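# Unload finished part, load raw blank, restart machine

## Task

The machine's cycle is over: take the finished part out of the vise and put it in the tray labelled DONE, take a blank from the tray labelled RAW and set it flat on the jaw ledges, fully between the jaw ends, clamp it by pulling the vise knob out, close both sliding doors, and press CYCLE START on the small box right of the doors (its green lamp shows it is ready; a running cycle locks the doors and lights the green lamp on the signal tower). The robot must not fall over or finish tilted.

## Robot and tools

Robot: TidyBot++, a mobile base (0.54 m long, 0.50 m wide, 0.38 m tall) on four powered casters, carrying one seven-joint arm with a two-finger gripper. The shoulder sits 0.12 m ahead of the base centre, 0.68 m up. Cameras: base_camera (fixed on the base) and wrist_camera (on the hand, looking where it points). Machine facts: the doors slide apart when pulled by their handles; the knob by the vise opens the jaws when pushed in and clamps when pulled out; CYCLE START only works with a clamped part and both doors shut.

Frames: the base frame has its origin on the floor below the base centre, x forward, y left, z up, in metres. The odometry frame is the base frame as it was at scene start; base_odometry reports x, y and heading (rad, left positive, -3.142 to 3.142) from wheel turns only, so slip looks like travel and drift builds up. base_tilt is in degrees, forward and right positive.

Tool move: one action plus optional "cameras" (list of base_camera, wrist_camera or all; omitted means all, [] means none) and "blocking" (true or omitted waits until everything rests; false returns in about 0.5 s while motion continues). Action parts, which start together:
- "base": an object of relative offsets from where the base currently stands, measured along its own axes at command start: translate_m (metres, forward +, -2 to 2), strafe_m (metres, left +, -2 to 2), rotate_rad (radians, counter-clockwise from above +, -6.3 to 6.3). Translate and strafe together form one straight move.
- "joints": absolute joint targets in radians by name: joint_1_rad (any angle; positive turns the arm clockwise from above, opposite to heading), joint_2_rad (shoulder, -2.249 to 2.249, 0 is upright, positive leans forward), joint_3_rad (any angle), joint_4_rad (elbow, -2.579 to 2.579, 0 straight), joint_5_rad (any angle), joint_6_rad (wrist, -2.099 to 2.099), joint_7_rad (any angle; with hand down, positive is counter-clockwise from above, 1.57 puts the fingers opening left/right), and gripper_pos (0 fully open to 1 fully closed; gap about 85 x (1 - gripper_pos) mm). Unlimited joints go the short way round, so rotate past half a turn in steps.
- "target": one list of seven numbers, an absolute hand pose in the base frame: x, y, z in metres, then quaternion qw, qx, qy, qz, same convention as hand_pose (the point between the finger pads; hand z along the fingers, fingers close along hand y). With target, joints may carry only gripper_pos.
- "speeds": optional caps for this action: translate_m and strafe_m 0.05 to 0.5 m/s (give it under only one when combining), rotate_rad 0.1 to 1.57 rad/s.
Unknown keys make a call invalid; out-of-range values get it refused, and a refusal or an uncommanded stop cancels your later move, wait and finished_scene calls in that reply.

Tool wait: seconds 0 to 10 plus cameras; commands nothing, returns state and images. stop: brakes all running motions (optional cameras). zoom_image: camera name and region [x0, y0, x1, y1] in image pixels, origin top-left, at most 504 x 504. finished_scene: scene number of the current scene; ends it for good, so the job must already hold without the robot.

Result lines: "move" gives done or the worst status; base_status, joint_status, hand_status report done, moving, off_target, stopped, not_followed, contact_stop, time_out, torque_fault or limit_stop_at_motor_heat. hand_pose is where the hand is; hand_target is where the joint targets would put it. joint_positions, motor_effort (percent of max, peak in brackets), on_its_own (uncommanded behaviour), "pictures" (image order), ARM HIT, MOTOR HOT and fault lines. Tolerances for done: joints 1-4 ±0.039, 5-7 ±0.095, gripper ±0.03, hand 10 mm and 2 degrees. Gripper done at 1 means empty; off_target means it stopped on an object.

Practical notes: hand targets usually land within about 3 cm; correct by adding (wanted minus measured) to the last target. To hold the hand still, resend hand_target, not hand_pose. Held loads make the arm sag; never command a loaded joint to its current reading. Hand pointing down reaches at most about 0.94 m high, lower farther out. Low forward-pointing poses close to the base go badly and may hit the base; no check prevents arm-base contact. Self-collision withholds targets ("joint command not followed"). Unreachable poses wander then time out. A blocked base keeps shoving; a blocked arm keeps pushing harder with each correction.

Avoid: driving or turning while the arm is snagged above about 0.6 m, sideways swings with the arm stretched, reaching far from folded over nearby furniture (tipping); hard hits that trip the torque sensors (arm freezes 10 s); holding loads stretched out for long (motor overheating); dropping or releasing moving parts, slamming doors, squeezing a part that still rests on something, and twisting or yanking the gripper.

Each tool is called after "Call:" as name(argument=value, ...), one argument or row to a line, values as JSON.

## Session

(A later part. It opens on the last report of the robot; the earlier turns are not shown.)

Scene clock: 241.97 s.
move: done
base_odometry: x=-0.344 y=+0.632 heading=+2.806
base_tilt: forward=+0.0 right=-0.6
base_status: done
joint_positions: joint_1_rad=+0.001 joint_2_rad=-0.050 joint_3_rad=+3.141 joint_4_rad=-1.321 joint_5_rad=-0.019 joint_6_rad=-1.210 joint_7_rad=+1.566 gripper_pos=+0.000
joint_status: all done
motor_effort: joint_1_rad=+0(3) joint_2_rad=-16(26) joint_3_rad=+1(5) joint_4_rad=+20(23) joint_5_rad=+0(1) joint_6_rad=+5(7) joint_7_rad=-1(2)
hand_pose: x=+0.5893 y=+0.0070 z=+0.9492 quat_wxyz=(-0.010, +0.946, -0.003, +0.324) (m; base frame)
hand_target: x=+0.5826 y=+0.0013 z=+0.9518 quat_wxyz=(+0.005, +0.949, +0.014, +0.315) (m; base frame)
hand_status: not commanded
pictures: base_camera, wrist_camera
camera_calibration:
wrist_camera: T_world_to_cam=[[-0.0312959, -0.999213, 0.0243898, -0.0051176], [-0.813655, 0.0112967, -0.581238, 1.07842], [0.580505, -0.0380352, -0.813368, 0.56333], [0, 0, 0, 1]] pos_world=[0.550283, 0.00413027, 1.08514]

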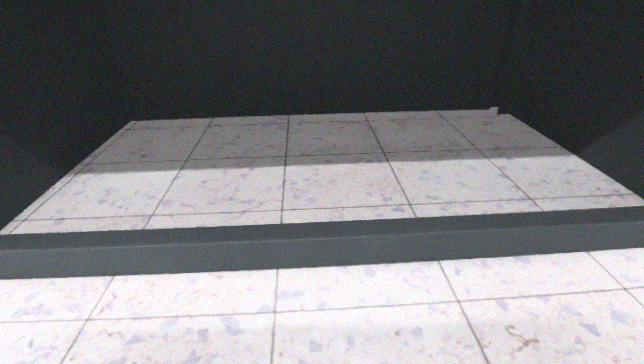

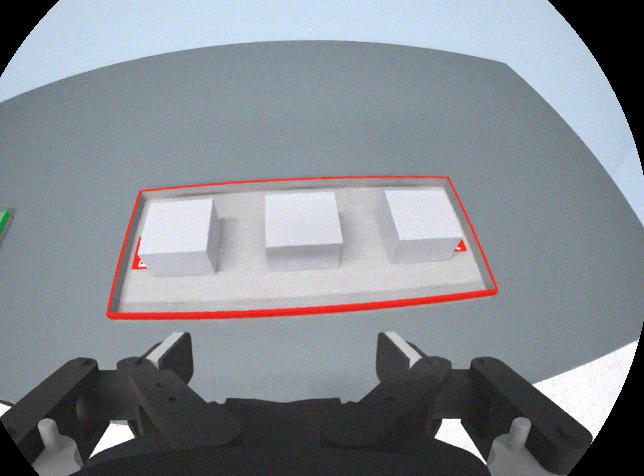

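Call:
move(
  base={"strafe_m": -0.012},
  joints={"joint_2_rad": 0.205, "joint_4_rad": -1.085, "joint_6_rad": -1.02},
  cameras=["wrist_camera"],
)

Scene clock: 249.87 s.
move: done
base_odometry: x=-0.340 y=+0.643 heading=+2.806
base_tilt: forward=+0.0 right=-0.6
base_status: done
joint_positions: joint_1_rad=+0.001 joint_2_rad=+0.211 joint_3_rad=+3.141 joint_4_rad=-1.112 joint_5_rad=-0.019 joint_6_rad=-1.059 joint_7_rad=+1.566 gripper_pos=+0.000
joint_status: all done
motor_effort: joint_1_rad=+0(3) joint_2_rad=-26(29) joint_3_rad=+1(3) joint_4_rad=+21(22) joint_5_rad=+1(1) joint_6_rad=+5(6) joint_7_rad=-1(2)
hand_pose: x=+0.7261 y=+0.0059 z=+0.9448 quat_wxyz=(-0.010, +0.929, -0.004, +0.371) (m; base frame)
hand_target: x=+0.7368 y=+0.0013 z=+0.9711 quat_wxyz=(+0.006, +0.915, +0.013, +0.404) (m; base frame)
hand_status: not commanded
pictures: wrist_camera
camera_calibration:
wrist_camera: T_world_to_cam=[[-0.037432, -0.999095, 0.0201981, 0.00660118], [-0.752247, 0.0148668, -0.658713, 1.21581], [0.657817, -0.039851, -0.752123, 0.366222], [0, 0, 0, 1]] pos_world=[0.673926, 0.00311439, 1.07618]

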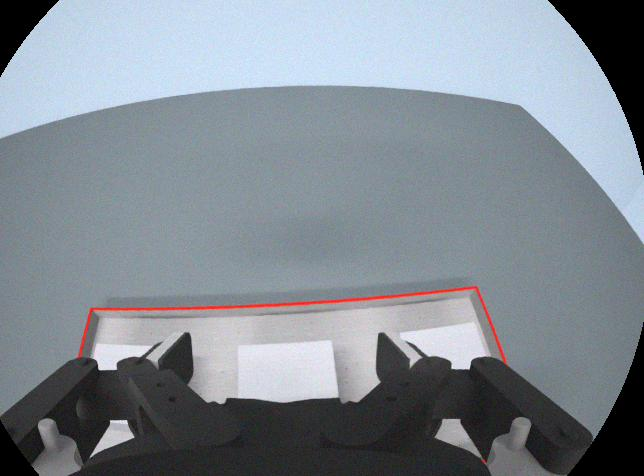

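Call:
move(
  joints={"joint_2_rad": 0.179, "joint_4_rad": -1.405, "joint_6_rad": -0.665},
  cameras=["wrist_camera"],
)

Scene clock: 255.23 s.
move: done
base_odometry: x=-0.340 y=+0.643 heading=+2.806
base_tilt: forward=+0.0 right=-0.6
base_status: not commanded
joint_positions: joint_1_rad=+0.001 joint_2_rad=+0.197 joint_3_rad=+3.141 joint_4_rad=-1.401 joint_5_rad=-0.019 joint_6_rad=-0.705 joint_7_rad=+1.566 gripper_pos=+0.000
joint_status: all done
motor_effort: joint_1_rad=-1(1) joint_2_rad=-27(30) joint_3_rad=+1(1) joint_4_rad=+22(23) joint_5_rad=+1(1) joint_6_rad=+6(7) joint_7_rad=-1(2)
hand_pose: x=+0.7470 y=+0.0045 z=+0.8773 quat_wxyz=(-0.010, +0.914, -0.007, +0.407) (m; base frame)
hand_target: x=+0.7507 y=+0.0013 z=+0.8964 quat_wxyz=(+0.006, +0.902, +0.013, +0.432) (m; base frame)
hand_status: not commanded
pictures: wrist_camera
camera_calibration:
wrist_camera: T_world_to_cam=[[-0.0456205, -0.998825, 0.0163216, 0.0168916], [-0.698829, 0.0202347, -0.715002, 1.19651], [0.713832, -0.0440248, -0.698931, 0.213205], [0, 0, 0, 1]] pos_world=[0.684732, 0.00204708, 1.00425]

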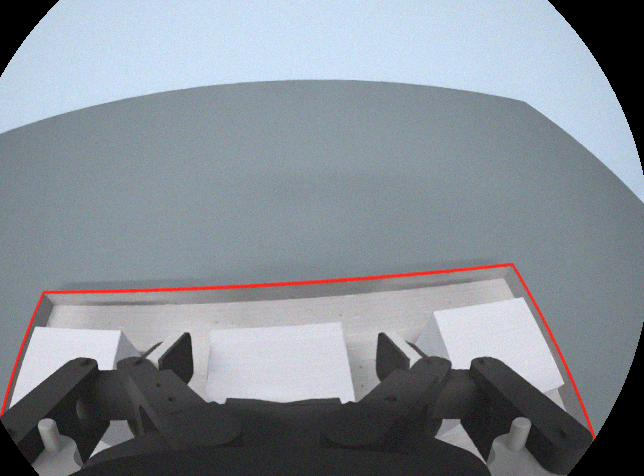

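Call:
move(
  base={"strafe_m": 0.004},
  joints={"joint_2_rad": 0.16, "joint_4_rad": -1.488, "joint_6_rad": -0.60},
  cameras=["wrist_camera"],
)

Scene clock: 260.47 s.
move: done
base_odometry: x=-0.342 y=+0.640 heading=+2.807
base_tilt: forward=+0.0 right=-0.6
base_status: done
joint_positions: joint_1_rad=+0.001 joint_2_rad=+0.178 joint_3_rad=+3.141 joint_4_rad=-1.486 joint_5_rad=-0.019 joint_6_rad=-0.639 joint_7_rad=+1.566 gripper_pos=+0.000
joint_status: all done
motor_effort: joint_1_rad=+0(4) joint_2_rad=-26(28) joint_3_rad=+1(3) joint_4_rad=+22(23) joint_5_rad=+1(1) joint_6_rad=+6(8) joint_7_rad=-1(2)
hand_pose: x=+0.7381 y=+0.0044 z=+0.8590 quat_wxyz=(-0.009, +0.913, -0.007, +0.407) (m; base frame)
hand_target: x=+0.7421 y=+0.0013 z=+0.8779 quat_wxyz=(+0.006, +0.902, +0.013, +0.432) (m; base frame)
hand_status: not commanded
pictures: wrist_camera
camera_calibration:
wrist_camera: T_world_to_cam=[[-0.0465856, -0.998781, 0.0162918, 0.0174317], [-0.697486, 0.0208485, -0.716295, 1.17729], [0.715083, -0.0447324, -0.697607, 0.204697], [0, 0, 0, 1]] pos_world=[0.675578, 0.00202236, 0.985799]

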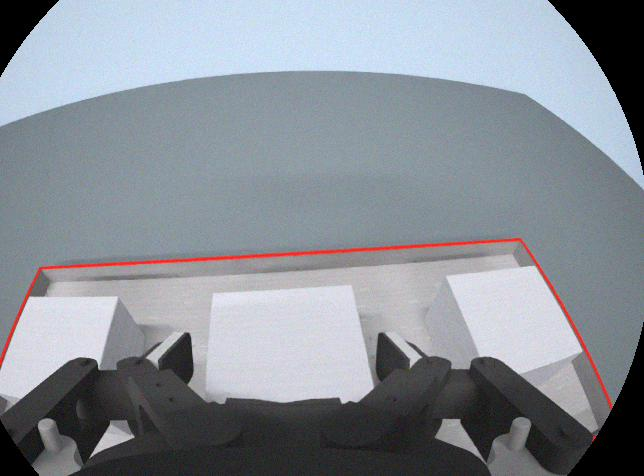

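Call:
move(
  joints={"gripper_pos": 0.2},
  cameras=[],
)

Call:
move(
  joints={"gripper_pos": 0.36},
  cameras=["wrist_camera"],
)

Scene clock: 261.87 s.
move: done
base_odometry: x=-0.342 y=+0.640 heading=+2.807
base_tilt: forward=+0.0 right=-0.6
base_status: not commanded
joint_positions: joint_1_rad=+0.001 joint_2_rad=+0.178 joint_3_rad=+3.141 joint_4_rad=-1.486 joint_5_rad=-0.019 joint_6_rad=-0.638 joint_7_rad=+1.566 gripper_pos=+0.200
joint_status: all done
motor_effort: joint_1_rad=+0(1) joint_2_rad=-27(27) joint_3_rad=+1(2) joint_4_rad=+22(22) joint_5_rad=+0(1) joint_6_rad=+6(7) joint_7_rad=-1(2)
hand_pose: x=+0.7381 y=+0.0044 z=+0.8591 quat_wxyz=(-0.009, +0.913, -0.007, +0.408) (m; base frame)
hand_target: x=+0.7421 y=+0.0013 z=+0.8779 quat_wxyz=(+0.006, +0.902, +0.013, +0.432) (m; base frame)
hand_status: not commanded
pictures: none
No camera images: "cameras" was empty.

Scene clock: 262.47 s.
move: off_target
base_odometry: x=-0.342 y=+0.640 heading=+2.807
base_tilt: forward=+0.0 right=-0.6
base_status: not commanded
joint_positions: joint_1_rad=+0.001 joint_2_rad=+0.176 joint_3_rad=+3.141 joint_4_rad=-1.486 joint_5_rad=-0.019 joint_6_rad=-0.638 joint_7_rad=+1.566 gripper_pos=+0.282
joint_status: gripper_pos off_target (ended at +0.282, target +0.360)
motor_effort: joint_1_rad=+0(4) joint_2_rad=-26(27) joint_3_rad=+0(3) joint_4_rad=+22(23) joint_5_rad=+1(1) joint_6_rad=+6(8) joint_7_rad=-1(1)
hand_pose: x=+0.7377 y=+0.0043 z=+0.8603 quat_wxyz=(-0.009, +0.913, -0.007, +0.408) (m; base frame)
hand_target: x=+0.7421 y=+0.0013 z=+0.8779 quat_wxyz=(+0.006, +0.902, +0.013, +0.432) (m; base frame)
hand_status: not commanded
pictures: wrist_camera
camera_calibration:
wrist_camera: T_world_to_cam=[[-0.0468103, -0.998773, 0.01619, 0.017537], [-0.695783, 0.020972, -0.717946, 1.17812], [0.716725, -0.044872, -0.69591, 0.203178], [0, 0, 0, 1]] pos_world=[0.67491, 0.00192501, 0.986933]

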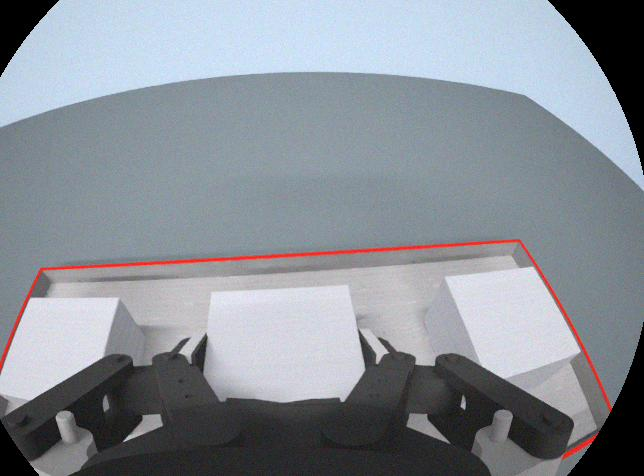

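Call:
move(
  joints={"gripper_pos": 0.42, "joint_4_rad": -1.41, "joint_6_rad": -0.665},
  cameras=[],
)

Call:
move(
  joints={"gripper_pos": 0.7},
  cameras=["wrist_camera"],
)

Scene clock: 264.50 s.
move: off_target
base_odometry: x=-0.342 y=+0.640 heading=+2.807
base_tilt: forward=+0.0 right=-0.6
base_status: not commanded
joint_positions: joint_1_rad=+0.001 joint_2_rad=+0.182 joint_3_rad=+3.141 joint_4_rad=-1.459 joint_5_rad=-0.019 joint_6_rad=-0.666 joint_7_rad=+1.566 gripper_pos=+0.282
joint_status: joint_4_rad off_target (ended at -1.459, target -1.410); gripper_pos off_target (ended at +0.282, target +0.420); the others done
motor_effort: joint_1_rad=+0(1) joint_2_rad=-30(31) joint_3_rad=+0(1) joint_4_rad=+26(27) joint_5_rad=+0(1) joint_6_rad=+9(10) joint_7_rad=-1(2)
hand_pose: x=+0.7396 y=+0.0044 z=+0.8647 quat_wxyz=(-0.009, +0.914, -0.007, +0.405) (m; base frame)
hand_target: x=+0.7455 y=+0.0013 z=+0.9055 quat_wxyz=(+0.006, +0.899, +0.013, +0.438) (m; base frame)
hand_status: not commanded
pictures: none
No camera images: "cameras" was empty.

Scene clock: 265.17 s.
move: off_target
base_odometry: x=-0.342 y=+0.640 heading=+2.807
base_tilt: forward=+0.0 right=-0.6
base_status: not commanded
joint_positions: joint_1_rad=+0.001 joint_2_rad=+0.182 joint_3_rad=+3.141 joint_4_rad=-1.459 joint_5_rad=-0.019 joint_6_rad=-0.666 joint_7_rad=+1.566 gripper_pos=+0.282
joint_status: gripper_pos off_target (ended at +0.282, target +0.700)
motor_effort: joint_1_rad=+0(1) joint_2_rad=-30(32) joint_3_rad=+1(1) joint_4_rad=+26(26) joint_5_rad=+0(1) joint_6_rad=+9(9) joint_7_rad=-1(2)
hand_pose: x=+0.7396 y=+0.0044 z=+0.8647 quat_wxyz=(-0.009, +0.914, -0.007, +0.405) (m; base frame)
hand_target: x=+0.7455 y=+0.0013 z=+0.9055 quat_wxyz=(+0.006, +0.899, +0.013, +0.438) (m; base frame)
hand_status: not commanded
pictures: wrist_camera
camera_calibration:
wrist_camera: T_world_to_cam=[[-0.0461734, -0.998798, 0.0164481, 0.0169882], [-0.700549, 0.020639, -0.713306, 1.18215], [0.712109, -0.0444585, -0.700659, 0.212446], [0, 0, 0, 1]] pos_world=[0.677656, 0.00201438, 0.991811]

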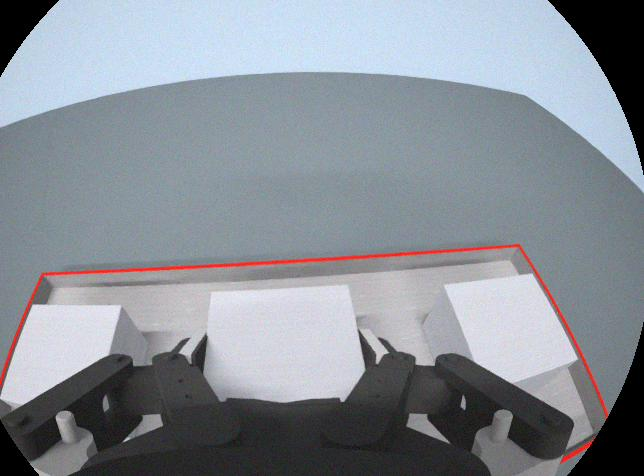

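Call:
move(
  joints={"joint_2_rad": 0.10, "joint_4_rad": -1.15, "joint_6_rad": -1.0},
  cameras=["wrist_camera"],
)

Call:
move(
  base={"translate_m": -0.95, "strafe_m": -0.181, "rotate_rad": -3.142},
  speeds={"rotate_rad": 1.0},
  joints={"joint_2_rad": 0.05, "joint_4_rad": -1.15, "joint_6_rad": -1.05},
)

Scene clock: 270.00 s.
move: off_target
base_odometry: x=-0.342 y=+0.640 heading=+2.807
base_tilt: forward=+0.0 right=-0.6
base_status: not commanded
joint_positions: joint_1_rad=+0.001 joint_2_rad=+0.128 joint_3_rad=+3.141 joint_4_rad=-1.194 joint_5_rad=-0.019 joint_6_rad=-0.977 joint_7_rad=+1.566 gripper_pos=+0.282
joint_status: joint_4_rad off_target (ended at -1.194, target -1.150); the others done
motor_effort: joint_1_rad=+0(1) joint_2_rad=-28(33) joint_3_rad=+1(2) joint_4_rad=+26(27) joint_5_rad=+0(1) joint_6_rad=+8(10) joint_7_rad=-2(2)
hand_pose: x=+0.7098 y=+0.0057 z=+0.9695 quat_wxyz=(-0.010, +0.912, -0.004, +0.409) (m; base frame)
hand_target: x=+0.7015 y=+0.0013 z=+1.0040 quat_wxyz=(+0.006, +0.902, +0.013, +0.431) (m; base frame)
hand_status: not commanded
pictures: wrist_camera
camera_calibration:
wrist_camera: T_world_to_cam=[[-0.0403231, -0.999048, 0.0166671, 0.0108261], [-0.695077, 0.0160634, -0.718756, 1.23741], [0.717804, -0.0405674, -0.695063, 0.297703], [0, 0, 0, 1]] pos_world=[0.646838, 0.00301588, 1.09614]

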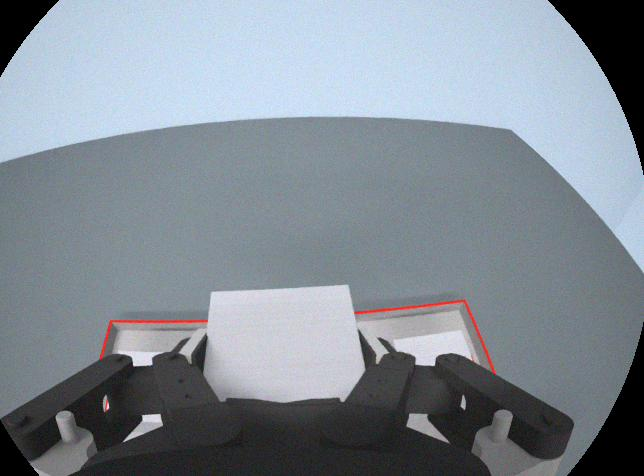

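Scene clock: 274.43 s.
move: off_target
base_odometry: x=+0.615 y=+0.498 heading=-0.334
base_tilt: forward=+0.0 right=-0.6
base_status: done
joint_positions: joint_1_rad=+0.001 joint_2_rad=+0.092 joint_3_rad=+3.141 joint_4_rad=-1.193 joint_5_rad=-0.019 joint_6_rad=-1.029 joint_7_rad=+1.566 gripper_pos=+0.282
joint_status: joint_2_rad off_target (ended at +0.092, target +0.050); joint_4_rad off_target (ended at -1.193, target -1.150); the others done
motor_effort: joint_1_rad=+0(4) joint_2_rad=-27(34) joint_3_rad=+1(5) joint_4_rad=+25(27) joint_5_rad=+0(2) joint_6_rad=+8(9) joint_7_rad=-1(2)
hand_pose: x=+0.6884 y=+0.0060 z=+0.9790 quat_wxyz=(-0.010, +0.915, -0.004, +0.402) (m; base frame)
hand_target: x=+0.6752 y=+0.0013 z=+1.0204 quat_wxyz=(+0.006, +0.902, +0.013, +0.431) (m; base frame)
hand_status: not commanded
pictures: base_camera, wrist_camera
camera_calibration:
wrist_camera: T_world_to_cam=[[-0.0390374, -0.999084, 0.0175188, 0.00831373], [-0.705744, 0.0151556, -0.708305, 1.22646], [0.707391, -0.0400142, -0.705689, 0.337204], [0, 0, 0, 1]] pos_world=[0.627357, 0.00321126, 1.10652]

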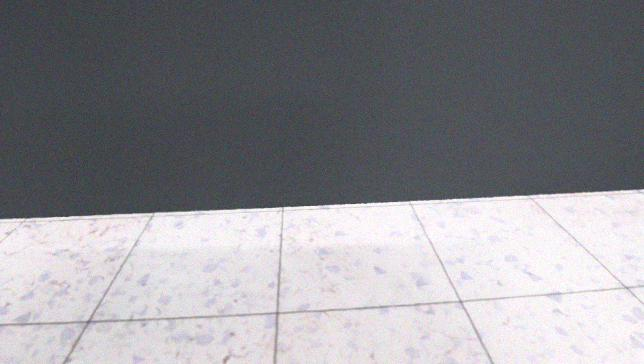

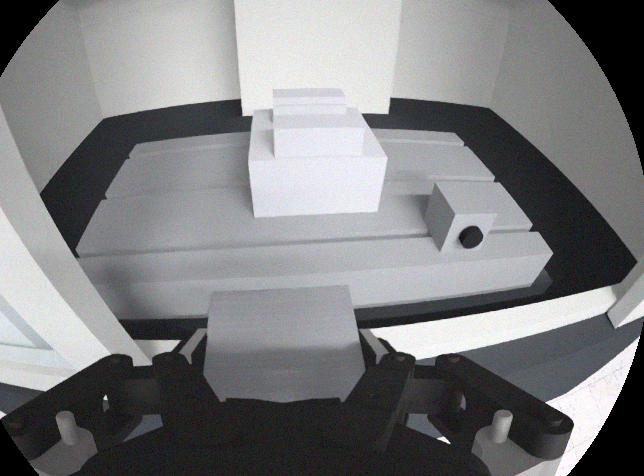

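Call:
zoom_image(
  camera="wrist_camera",
  region=[200, 70, 560, 330],
)

Scaled by 1.400.

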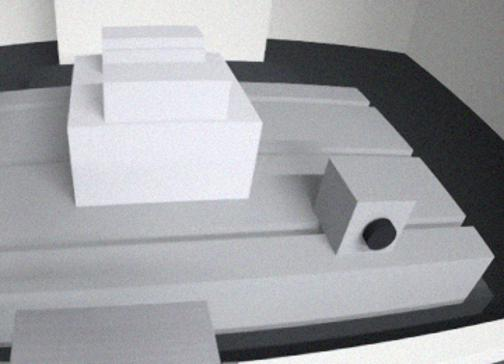

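Call:
move(
  base={"strafe_m": -0.035},
  joints={"joint_2_rad": 0.22, "joint_4_rad": -0.64, "joint_6_rad": -1.34},
  cameras=["wrist_camera"],
)

Scene clock: 286.73 s.
move: off_target
base_odometry: x=+0.603 y=+0.465 heading=-0.336
base_tilt: forward=+0.0 right=-0.6
base_status: done
joint_positions: joint_1_rad=+0.006 joint_2_rad=+0.232 joint_3_rad=+3.144 joint_4_rad=-0.688 joint_5_rad=-0.019 joint_6_rad=-1.317 joint_7_rad=+1.566 gripper_pos=+0.282
joint_status: joint_4_rad off_target (ended at -0.688, target -0.640); the others done
motor_effort: joint_1_rad=-1(3) joint_2_rad=-30(31) joint_3_rad=+1(4) joint_4_rad=+23(27) joint_5_rad=+0(2) joint_6_rad=+10(10) joint_7_rad=-1(2)
hand_pose: x=+0.7106 y=+0.0025 z=+1.0894 quat_wxyz=(-0.008, +0.899, -0.004, +0.437) (m; base frame)
hand_target: x=+0.7007 y=+0.0013 z=+1.1143 quat_wxyz=(+0.007, +0.891, +0.013, +0.454) (m; base frame)
hand_status: not commanded
pictures: wrist_camera
camera_calibration:
wrist_camera: T_world_to_cam=[[-0.0427396, -0.998926, 0.0178965, 0.00604591], [-0.649241, 0.0141541, -0.760451, 1.33707], [0.759381, -0.0441205, -0.649149, 0.300783], [0, 0, 0, 1]] pos_world=[0.639927, 0.000385137, 1.21192]

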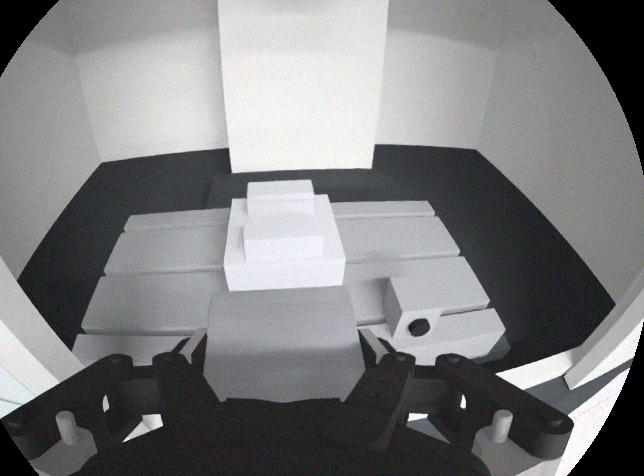

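Call:
zoom_image(
  camera="wrist_camera",
  region=[200, 160, 460, 360],
)

Scaled by 1.938.

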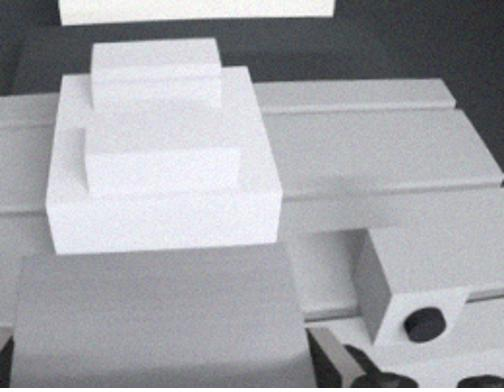

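Call:
zoom_image(
  camera="wrist_camera",
  region=[220, 170, 350, 270],
)

Scaled by 3.877.

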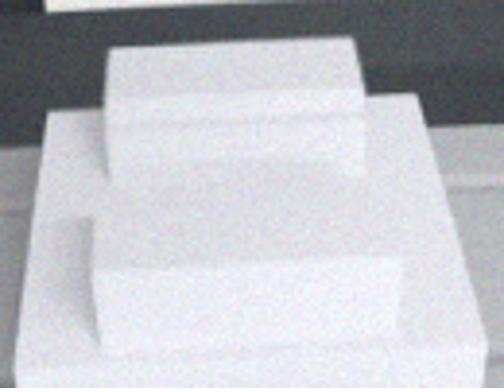

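Call:
move(
  base={"translate_m": 0.281, "strafe_m": 0.0126, "rotate_rad": -0.018},
  speeds={"translate_m": 0.3},
  joints={"joint_2_rad": 0.25, "joint_4_rad": -0.70, "joint_6_rad": -1.27},
  cameras=["wrist_camera"],
)

Call:
zoom_image(
  camera="wrist_camera",
  region=[180, 250, 400, 420],
)

Scene clock: 302.63 s.
move: done
base_odometry: x=+0.873 y=+0.384 heading=-0.354
base_tilt: forward=+0.0 right=-0.6
base_status: done
joint_positions: joint_1_rad=+0.005 joint_2_rad=+0.279 joint_3_rad=+3.144 joint_4_rad=-0.719 joint_5_rad=-0.019 joint_6_rad=-1.304 joint_7_rad=+1.566 gripper_pos=+0.282
joint_status: all done
motor_effort: joint_1_rad=+0(4) joint_2_rad=-32(34) joint_3_rad=+1(3) joint_4_rad=+23(24) joint_5_rad=+0(2) joint_6_rad=+9(10) joint_7_rad=-2(2)
hand_pose: x=+0.7308 y=+0.0026 z=+1.0487 quat_wxyz=(-0.009, +0.913, -0.004, +0.407) (m; base frame)
hand_target: x=+0.7268 y=+0.0013 z=+1.0842 quat_wxyz=(+0.006, +0.896, +0.013, +0.445) (m; base frame)
hand_status: not commanded
pictures: wrist_camera
camera_calibration:
wrist_camera: T_world_to_cam=[[-0.0412995, -0.998945, 0.0200639, 0.00439646], [-0.697678, 0.0144579, -0.716266, 1.30826], [0.71522, -0.0435795, -0.697539, 0.34203], [0, 0, 0, 1]] pos_world=[0.6683, 0.000382567, 1.17555]

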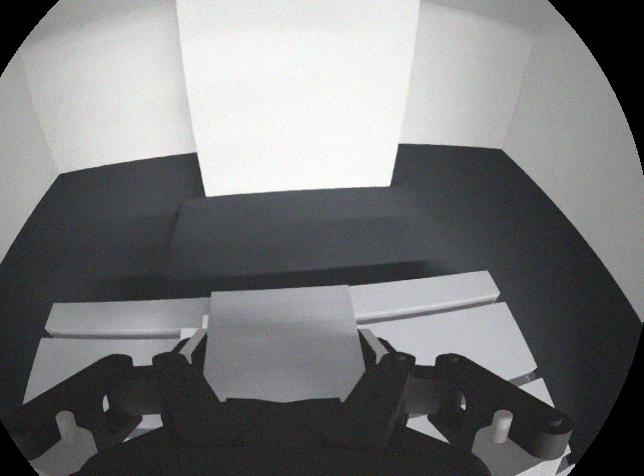

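Scaled by 2.291.

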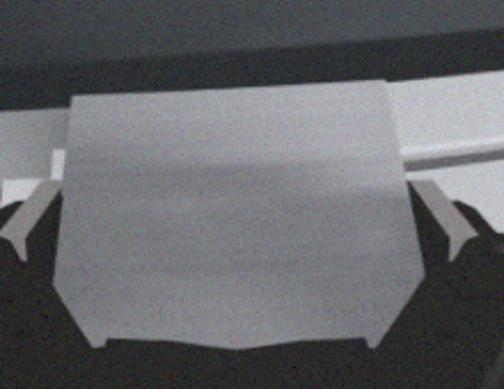

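Call:
zoom_image(
  camera="wrist_camera",
  region=[130, 280, 230, 380],
)

Call:
zoom_image(
  camera="wrist_camera",
  region=[340, 280, 480, 380],
)

Scaled by 5.040.

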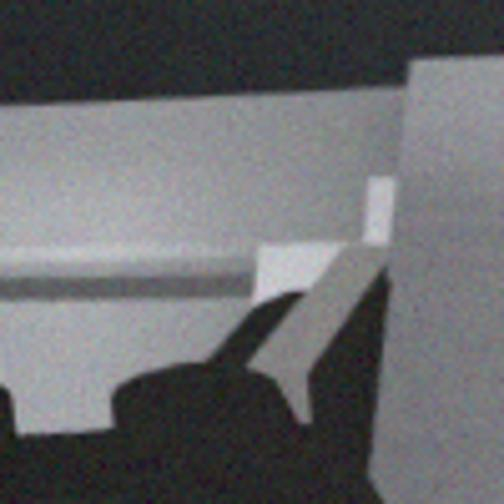

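Scaled by 3.600.

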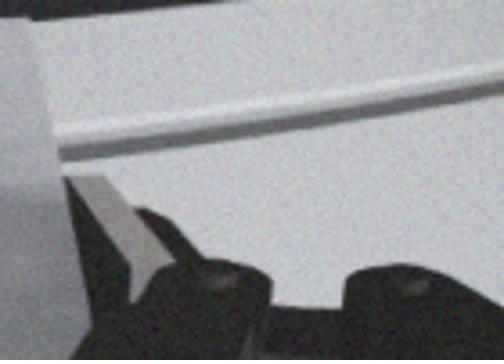

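Call:
move(
  base={"strafe_m": 0.007, "rotate_rad": 0.018},
  cameras=["wrist_camera"],
)

Scene clock: 331.83 s.
move: done
base_odometry: x=+0.876 y=+0.390 heading=-0.336
base_tilt: forward=+0.0 right=-0.6
base_status: done
joint_positions: joint_1_rad=-0.003 joint_2_rad=+0.279 joint_3_rad=+3.143 joint_4_rad=-0.719 joint_5_rad=-0.019 joint_6_rad=-1.304 joint_7_rad=+1.566 gripper_pos=+0.282
joint_status: not commanded
motor_effort: joint_1_rad=+0(6) joint_2_rad=-32(34) joint_3_rad=+1(4) joint_4_rad=+23(24) joint_5_rad=+0(2) joint_6_rad=+9(9) joint_7_rad=-1(2)
hand_pose: x=+0.7307 y=+0.0083 z=+1.0487 quat_wxyz=(-0.011, +0.913, +0.000, +0.407) (m; base frame)
hand_target: x=+0.7268 y=+0.0013 z=+1.0842 quat_wxyz=(+0.006, +0.896, +0.013, +0.445) (m; base frame)
hand_status: not commanded
pictures: wrist_camera
camera_calibration:
wrist_camera: T_world_to_cam=[[-0.0319319, -0.999293, 0.0198493, 0.00342575], [-0.697868, 0.00807423, -0.716181, 1.3082], [0.715515, -0.0367213, -0.697632, 0.34211], [0, 0, 0, 1]] pos_world=[0.668274, 0.00542334, 1.17551]

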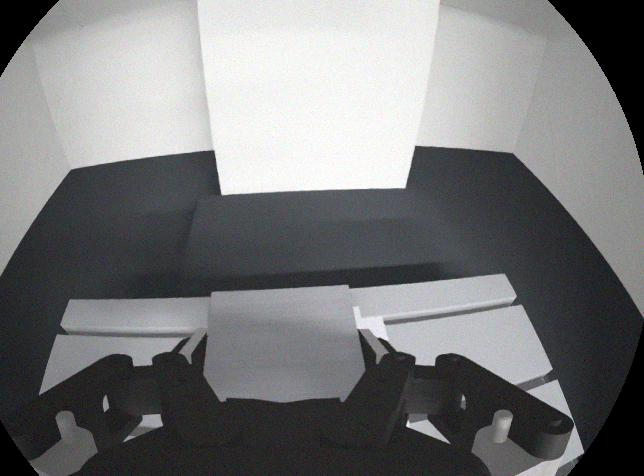

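Call:
zoom_image(
  camera="wrist_camera",
  region=[330, 280, 430, 380],
)

Scaled by 5.040.

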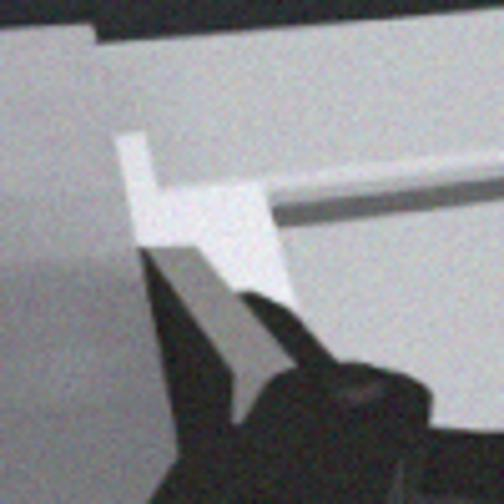

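Call:
move(
  base={"strafe_m": -0.0135, "translate_m": 0.010},
  joints={"joint_1_rad": 0.0, "joint_2_rad": 0.21, "joint_4_rad": -0.92, "joint_6_rad": -1.09},
  cameras=["wrist_camera"],
)

Call:
zoom_image(
  camera="wrist_camera",
  region=[160, 270, 400, 400],
)

Scene clock: 341.17 s.
move: off_target
base_odometry: x=+0.881 y=+0.374 heading=-0.336
base_tilt: forward=+0.1 right=-0.6
base_status: done
joint_positions: joint_1_rad=+0.000 joint_2_rad=+0.251 joint_3_rad=+3.143 joint_4_rad=-0.934 joint_5_rad=-0.019 joint_6_rad=-1.147 joint_7_rad=+1.566 gripper_pos=+0.282
joint_status: joint_2_rad off_target (ended at +0.251, target +0.210); the others done
motor_effort: joint_1_rad=-1(3) joint_2_rad=-32(34) joint_3_rad=+1(3) joint_4_rad=+24(26) joint_5_rad=+0(2) joint_6_rad=+9(9) joint_7_rad=-2(2)
hand_pose: x=+0.7401 y=+0.0061 z=+0.9925 quat_wxyz=(-0.010, +0.919, -0.003, +0.393) (m; base frame)
hand_target: x=+0.7390 y=+0.0013 z=+1.0393 quat_wxyz=(+0.006, +0.896, +0.013, +0.445) (m; base frame)
hand_status: not commanded
pictures: wrist_camera
camera_calibration:
wrist_camera: T_world_to_cam=[[-0.0369911, -0.999126, 0.0194685, 0.00678778], [-0.719326, 0.0130983, -0.69455, 1.26897], [0.693688, -0.0396964, -0.719181, 0.333679], [0, 0, 0, 1]] pos_world=[0.681583, 0.00340638, 1.12121]

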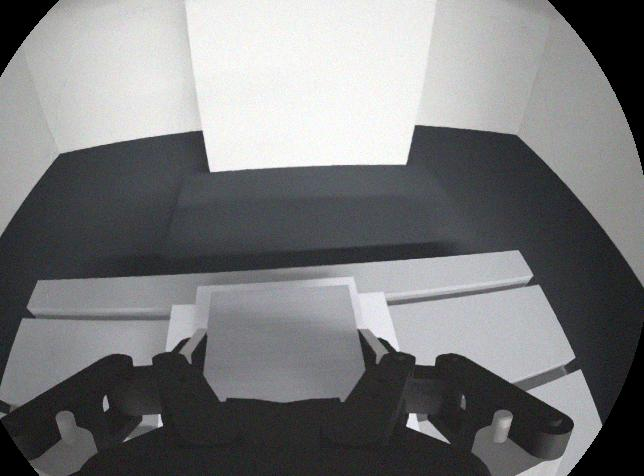

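Scaled by 2.100.

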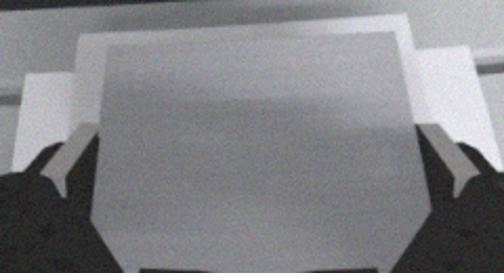

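Call:
zoom_image(
  camera="wrist_camera",
  region=[160, 260, 280, 340],
)

Call:
zoom_image(
  camera="wrist_camera",
  region=[280, 260, 400, 340],
)

Scaled by 4.200.

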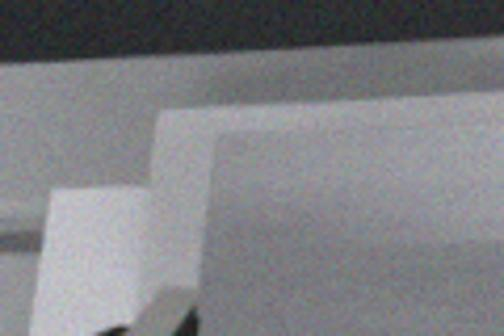

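Scaled by 4.200.

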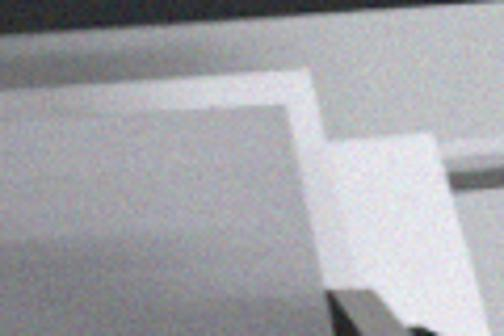

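Call:
move(
  base={"translate_m": -0.15},
  speeds={"translate_m": 0.3},
  joints={"joint_2_rad": 0.21, "joint_4_rad": -0.84, "joint_6_rad": -1.17},
  cameras=["wrist_camera"],
)

Call:
zoom_image(
  camera="wrist_camera",
  region=[170, 180, 390, 300],
)

Scene clock: 360.63 s.
move: off_target
base_odometry: x=+0.739 y=+0.423 heading=-0.336
base_tilt: forward=+0.0 right=-0.6
base_status: done
joint_positions: joint_1_rad=+0.000 joint_2_rad=+0.236 joint_3_rad=+3.143 joint_4_rad=-0.881 joint_5_rad=-0.019 joint_6_rad=-1.169 joint_7_rad=+1.566 gripper_pos=+0.282
joint_status: joint_4_rad off_target (ended at -0.881, target -0.840); the others done
motor_effort: joint_1_rad=+0(2) joint_2_rad=-32(36) joint_3_rad=+1(2) joint_4_rad=+24(26) joint_5_rad=+0(1) joint_6_rad=+8(10) joint_7_rad=-2(2)
hand_pose: x=+0.7350 y=+0.0063 z=+1.0240 quat_wxyz=(-0.010, +0.910, -0.002, +0.414) (m; base frame)
hand_target: x=+0.7274 y=+0.0013 z=+1.0615 quat_wxyz=(+0.006, +0.896, +0.013, +0.445) (m; base frame)
hand_status: not commanded
pictures: wrist_camera
camera_calibration:
wrist_camera: T_world_to_cam=[[-0.0372424, -0.999145, 0.0179435, 0.00790419], [-0.686828, 0.0125501, -0.726711, 1.29617], [0.725865, -0.0393886, -0.686709, 0.303011], [0, 0, 0, 1]] pos_world=[0.670599, 0.00356549, 1.14988]

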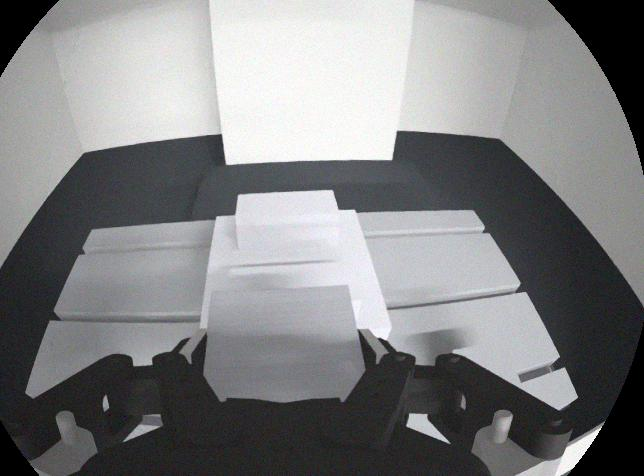

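Scaled by 2.291.

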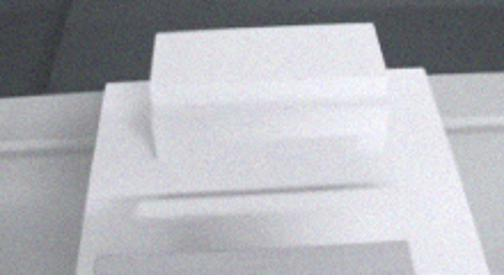

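Call:
zoom_image(
  camera="wrist_camera",
  region=[220, 180, 360, 300],
)

Scaled by 3.600.

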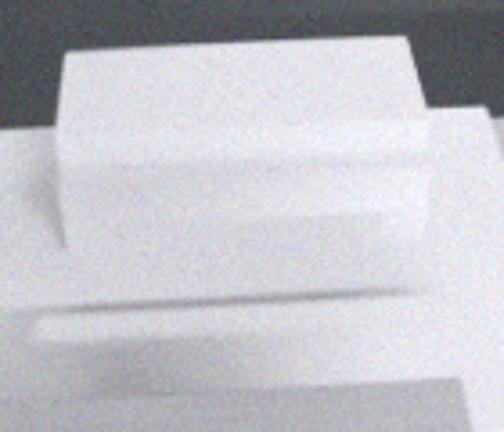

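Call:
move(
  base={"translate_m": 0.152, "strafe_m": 0.005},
  speeds={"translate_m": 0.2},
  cameras=[],
)

Call:
move(
  joints={"joint_2_rad": 0.205, "joint_4_rad": -0.90, "joint_6_rad": -1.12},
  cameras=["wrist_camera"],
)

Call:
zoom_image(
  camera="wrist_camera",
  region=[160, 260, 280, 340],
)

Call:
zoom_image(
  camera="wrist_camera",
  region=[280, 260, 400, 340],
)

Scene clock: 385.10 s.
move: done
base_odometry: x=+0.884 y=+0.378 heading=-0.335
base_tilt: forward=+0.0 right=-0.6
base_status: done
joint_positions: joint_1_rad=+0.000 joint_2_rad=+0.242 joint_3_rad=+3.143 joint_4_rad=-0.881 joint_5_rad=-0.019 joint_6_rad=-1.169 joint_7_rad=+1.566 gripper_pos=+0.282
joint_status: not commanded
motor_effort: joint_1_rad=+0(2) joint_2_rad=-32(35) joint_3_rad=+1(2) joint_4_rad=+24(25) joint_5_rad=+0(1) joint_6_rad=+9(10) joint_7_rad=-1(2)
hand_pose: x=+0.7369 y=+0.0063 z=+1.0207 quat_wxyz=(-0.010, +0.911, -0.002, +0.412) (m; base frame)
hand_target: x=+0.7274 y=+0.0013 z=+1.0615 quat_wxyz=(+0.006, +0.896, +0.013, +0.445) (m; base frame)
hand_status: not commanded
pictures: none
No camera images: "cameras" was empty.

Scene clock: 385.87 s.
move: done
base_odometry: x=+0.884 y=+0.378 heading=-0.335
base_tilt: forward=+0.0 right=-0.6
base_status: not commanded
joint_positions: joint_1_rad=+0.000 joint_2_rad=+0.240 joint_3_rad=+3.143 joint_4_rad=-0.923 joint_5_rad=-0.019 joint_6_rad=-1.158 joint_7_rad=+1.566 gripper_pos=+0.282
joint_status: all done
motor_effort: joint_1_rad=-1(1) joint_2_rad=-31(33) joint_3_rad=+1(2) joint_4_rad=+24(26) joint_5_rad=+0(1) joint_6_rad=+9(10) joint_7_rad=-1(2)
hand_pose: x=+0.7352 y=+0.0063 z=+1.0031 quat_wxyz=(-0.010, +0.917, -0.003, +0.399) (m; base frame)
hand_target: x=+0.7325 y=+0.0013 z=+1.0455 quat_wxyz=(+0.006, +0.897, +0.013, +0.442) (m; base frame)
hand_status: not commanded
pictures: wrist_camera
camera_calibration:
wrist_camera: T_world_to_cam=[[-0.0368409, -0.99914, 0.0190522, 0.0068473], [-0.710728, 0.0127945, -0.703351, 1.27528], [0.702502, -0.039453, -0.710588, 0.3296], [0, 0, 0, 1]] pos_world=[0.675086, 0.00352854, 1.13105]

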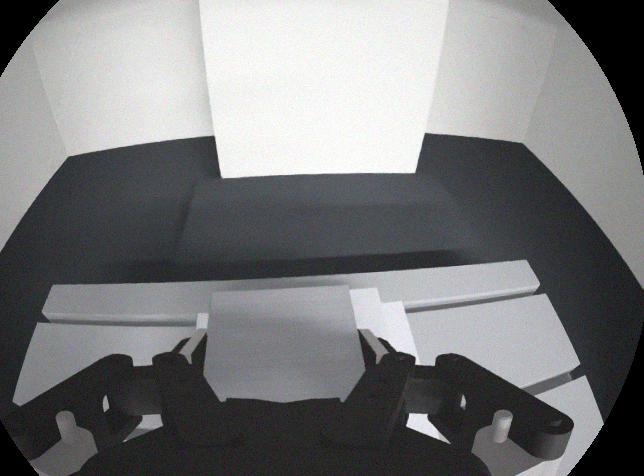

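Scaled by 4.200.

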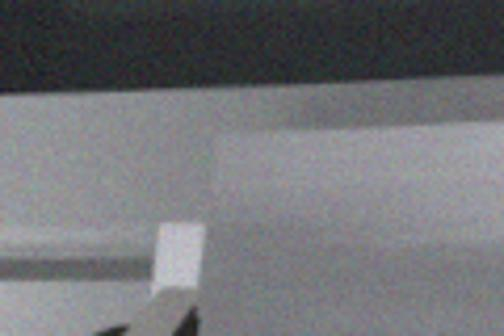

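Scaled by 4.200.

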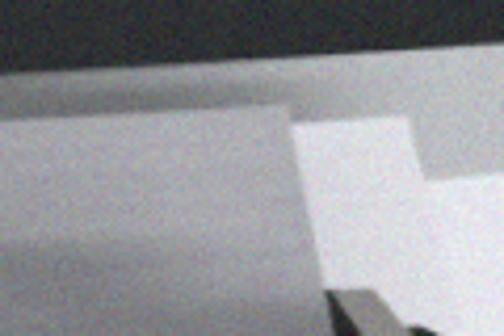

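Call:
move(
  base={"strafe_m": -0.011},
  joints={"joint_2_rad": 0.18, "joint_4_rad": -0.97, "joint_6_rad": -1.055},
  cameras=["wrist_camera"],
)

Call:
zoom_image(
  camera="wrist_camera",
  region=[160, 260, 280, 340],
)

Call:
zoom_image(
  camera="wrist_camera",
  region=[280, 260, 400, 340],
)

Scene clock: 390.77 s.
move: off_target
base_odometry: x=+0.881 y=+0.368 heading=-0.335
base_tilt: forward=+0.1 right=-0.6
base_status: done
joint_positions: joint_1_rad=+0.001 joint_2_rad=+0.222 joint_3_rad=+3.143 joint_4_rad=-0.988 joint_5_rad=-0.019 joint_6_rad=-1.109 joint_7_rad=+1.566 gripper_pos=+0.282
joint_status: joint_2_rad off_target (ended at +0.222, target +0.180); the others done
motor_effort: joint_1_rad=+0(4) joint_2_rad=-31(32) joint_3_rad=+1(4) joint_4_rad=+25(25) joint_5_rad=+0(2) joint_6_rad=+9(9) joint_7_rad=-1(2)
hand_pose: x=+0.7339 y=+0.0052 z=+0.9918 quat_wxyz=(-0.010, +0.916, -0.004, +0.400) (m; base frame)
hand_target: x=+0.7320 y=+0.0013 z=+1.0397 quat_wxyz=(+0.007, +0.892, +0.013, +0.451) (m; base frame)
hand_status: not commanded
pictures: wrist_camera
camera_calibration:
wrist_camera: T_world_to_cam=[[-0.039181, -0.99906, 0.0185509, 0.00820738], [-0.709055, 0.0147169, -0.704999, 1.26679], [0.704064, -0.0407762, -0.708965, 0.319715], [0, 0, 0, 1]] pos_world=[0.673445, 0.00259321, 1.1196]

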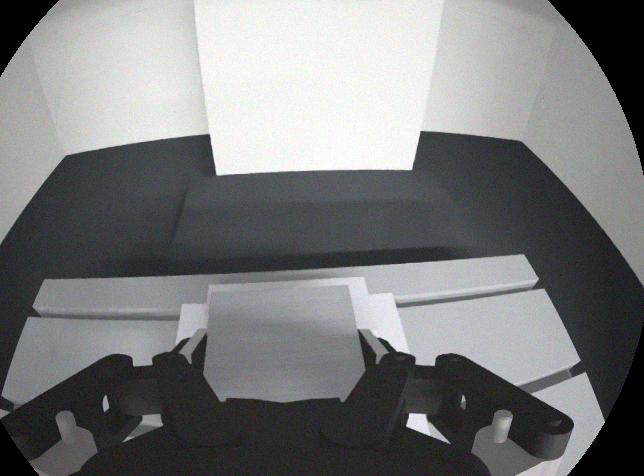

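Scaled by 4.200.

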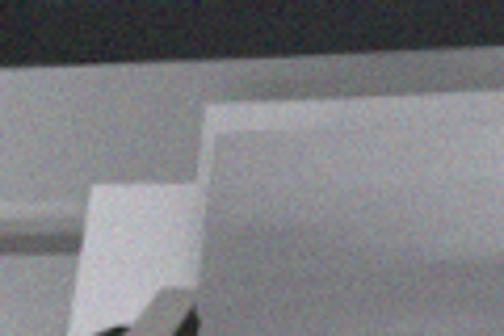

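Scaled by 4.200.

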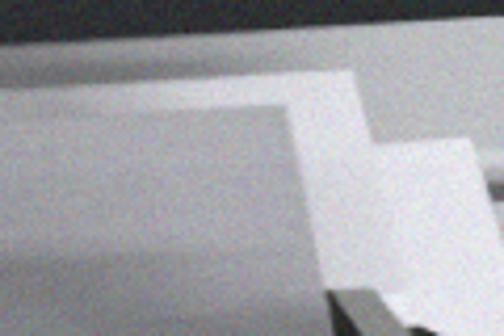

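Call:
move(
  joints={"joint_2_rad": 0.162, "joint_4_rad": -1.037, "joint_6_rad": -1.00},
  cameras=["wrist_camera"],
)

Call:
zoom_image(
  camera="wrist_camera",
  region=[280, 260, 400, 340],
)

Scene clock: 394.13 s.
move: done
base_odometry: x=+0.881 y=+0.368 heading=-0.335
base_tilt: forward=-0.1 right=-0.6
base_status: not commanded
joint_positions: joint_1_rad=+0.001 joint_2_rad=+0.197 joint_3_rad=+3.143 joint_4_rad=-1.046 joint_5_rad=-0.019 joint_6_rad=-1.048 joint_7_rad=+1.566 gripper_pos=+0.282
joint_status: all done
motor_effort: joint_1_rad=+0(1) joint_2_rad=-29(31) joint_3_rad=+1(2) joint_4_rad=+23(25) joint_5_rad=+1(1) joint_6_rad=+8(9) joint_7_rad=-1(2)
hand_pose: x=+0.7331 y=+0.0050 z=+0.9907 quat_wxyz=(-0.010, +0.911, -0.004, +0.413) (m; base frame)
hand_target: x=+0.7316 y=+0.0013 z=+1.0283 quat_wxyz=(+0.007, +0.891, +0.013, +0.454) (m; base frame)
hand_status: not commanded
pictures: wrist_camera
camera_calibration:
wrist_camera: T_world_to_cam=[[-0.0407984, -0.999022, 0.0170577, 0.0106706], [-0.688852, 0.0157572, -0.724731, 1.2702], [0.723753, -0.0413181, -0.688821, 0.285138], [0, 0, 0, 1]] pos_world=[0.669044, 0.00242678, 1.11678]

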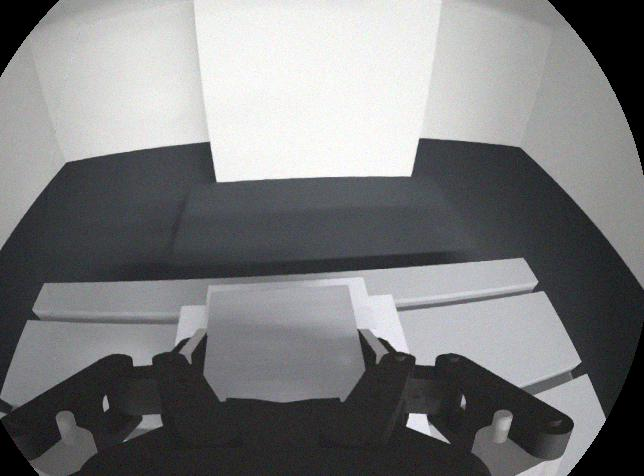

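Scaled by 4.200.

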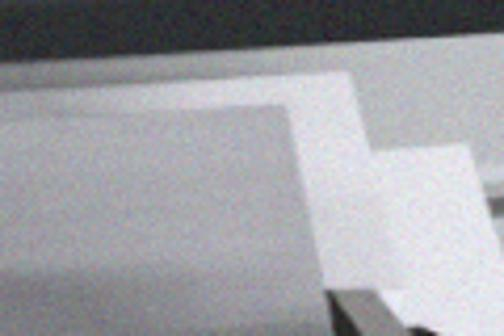

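Call:
zoom_image(
  camera="wrist_camera",
  region=[160, 260, 280, 340],
)

Scaled by 4.200.

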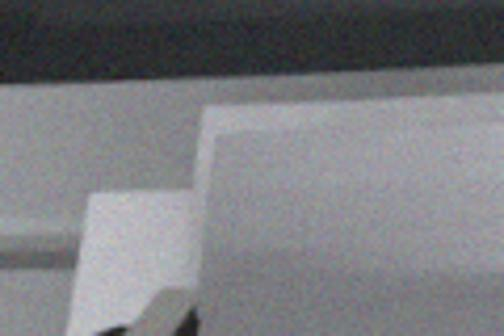

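Call:
move(
  joints={"joint_2_rad": 0.185, "joint_4_rad": -0.945, "joint_6_rad": -1.065},
  cameras=["wrist_camera"],
)

Call:
zoom_image(
  camera="wrist_camera",
  region=[280, 260, 400, 340],
)

Scene clock: 411.93 s.
move: off_target
base_odometry: x=+0.881 y=+0.368 heading=-0.335
base_tilt: forward=+0.0 right=-0.6
base_status: not commanded
joint_positions: joint_1_rad=+0.001 joint_2_rad=+0.207 joint_3_rad=+3.143 joint_4_rad=-0.990 joint_5_rad=-0.019 joint_6_rad=-1.064 joint_7_rad=+1.566 gripper_pos=+0.282
joint_status: joint_4_rad off_target (ended at -0.990, target -0.945); the others done
motor_effort: joint_1_rad=+0(1) joint_2_rad=-31(32) joint_3_rad=+0(2) joint_4_rad=+25(26) joint_5_rad=+0(1) joint_6_rad=+10(10) joint_7_rad=-1(2)
hand_pose: x=+0.7382 y=+0.0051 z=+1.0098 quat_wxyz=(-0.010, +0.905, -0.004, +0.426) (m; base frame)
hand_target: x=+0.7333 y=+0.0013 z=+1.0476 quat_wxyz=(+0.007, +0.890, +0.013, +0.456) (m; base frame)
hand_status: not commanded
pictures: wrist_camera
camera_calibration:
wrist_camera: T_world_to_cam=[[-0.0409556, -0.999031, 0.016099, 0.0116869], [-0.668017, 0.0153965, -0.743987, 1.29165], [0.743018, -0.0412248, -0.668, 0.259344], [0, 0, 0, 1]] pos_world=[0.670627, 0.00248003, 1.13403]

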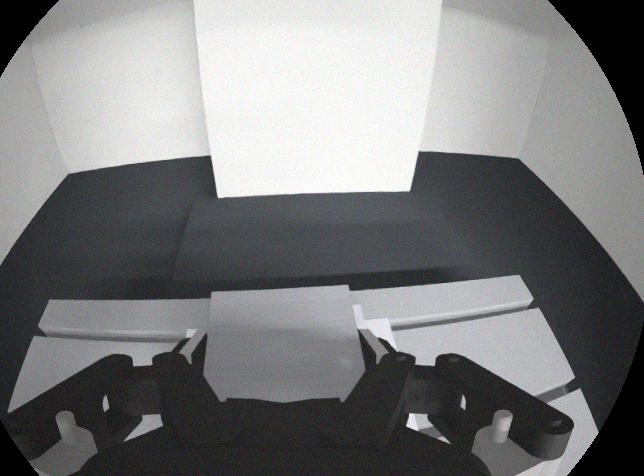

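Scaled by 4.200.

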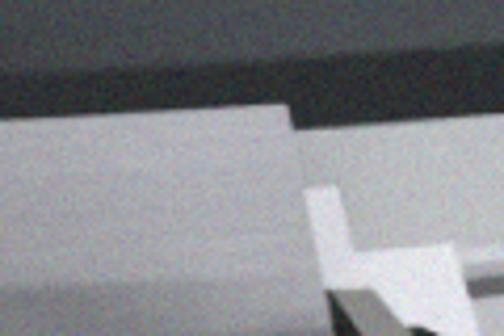

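Call:
move(
  cameras=["wrist_camera"],
)

Scene clock: 418.37 s.
base_odometry: x=+0.881 y=+0.368 heading=-0.335
base_tilt: forward=+0.0 right=-0.6
base_status: not commanded
joint_positions: joint_1_rad=+0.001 joint_2_rad=+0.207 joint_3_rad=+3.143 joint_4_rad=-0.990 joint_5_rad=-0.019 joint_6_rad=-1.064 joint_7_rad=+1.566 gripper_pos=+0.282
joint_status: joint_4_rad off_target (ended at -0.990, target -0.945); the others done
motor_effort: joint_1_rad=+0(1) joint_2_rad=-31(32) joint_3_rad=+0(2) joint_4_rad=+25(26) joint_5_rad=+0(1) joint_6_rad=+10(10) joint_7_rad=-2(2)
hand_pose: x=+0.7382 y=+0.0051 z=+1.0098 quat_wxyz=(-0.010, +0.905, -0.004, +0.426) (m; base frame)
hand_target: x=+0.7333 y=+0.0013 z=+1.0476 quat_wxyz=(+0.007, +0.890, +0.013, +0.456) (m; base frame)
hand_status: not commanded
pictures: wrist_camera
camera_calibration:
wrist_camera: T_world_to_cam=[[-0.0409556, -0.999031, 0.016099, 0.0116869], [-0.668017, 0.0153965, -0.743987, 1.29165], [0.743018, -0.0412248, -0.668, 0.259344], [0, 0, 0, 1]] pos_world=[0.670627, 0.00248003, 1.13403]

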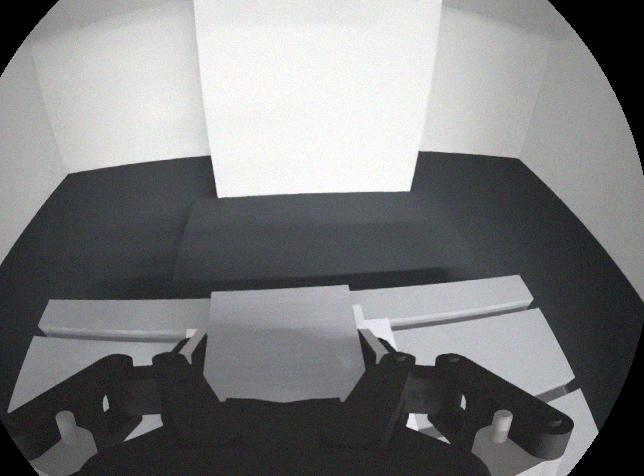

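Call:
zoom_image(
  camera="wrist_camera",
  region=[150, 260, 450, 460],
)

Scaled by 1.680.

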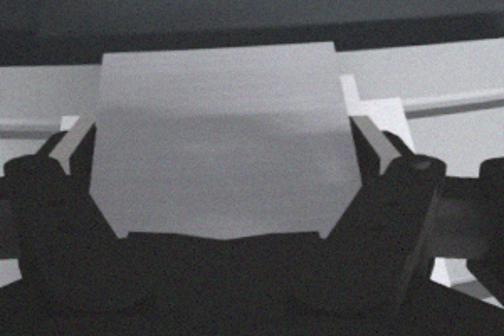

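Call:
move(
  joints={"joint_2_rad": 0.195, "joint_4_rad": -0.965, "joint_6_rad": -1.075},
  cameras=["wrist_camera"],
)

Scene clock: 421.87 s.
move: done
base_odometry: x=+0.881 y=+0.368 heading=-0.335
base_tilt: forward=+0.0 right=-0.6
base_status: not commanded
joint_positions: joint_1_rad=+0.001 joint_2_rad=+0.211 joint_3_rad=+3.143 joint_4_rad=-0.994 joint_5_rad=-0.019 joint_6_rad=-1.065 joint_7_rad=+1.566 gripper_pos=+0.282
joint_status: all done
motor_effort: joint_1_rad=+0(1) joint_2_rad=-31(32) joint_3_rad=+1(1) joint_4_rad=+25(26) joint_5_rad=+0(0) joint_6_rad=+9(10) joint_7_rad=-1(2)
hand_pose: x=+0.7391 y=+0.0051 z=+1.0051 quat_wxyz=(-0.010, +0.907, -0.004, +0.422) (m; base frame)
hand_target: x=+0.7338 y=+0.0013 z=+1.0282 quat_wxyz=(+0.006, +0.899, +0.013, +0.438) (m; base frame)
hand_status: not commanded
pictures: wrist_camera
camera_calibration:
wrist_camera: T_world_to_cam=[[-0.0408103, -0.999032, 0.0164329, 0.0113571], [-0.674302, 0.0154011, -0.738295, 1.28766], [0.737327, -0.0412107, -0.674278, 0.266035], [0, 0, 0, 1]] pos_world=[0.67258, 0.00247832, 1.12987]

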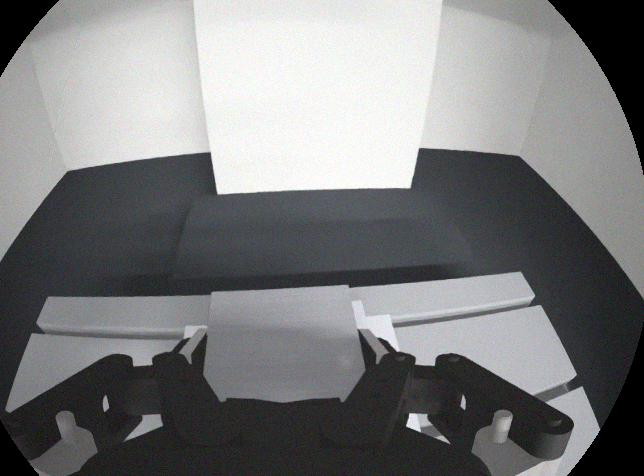

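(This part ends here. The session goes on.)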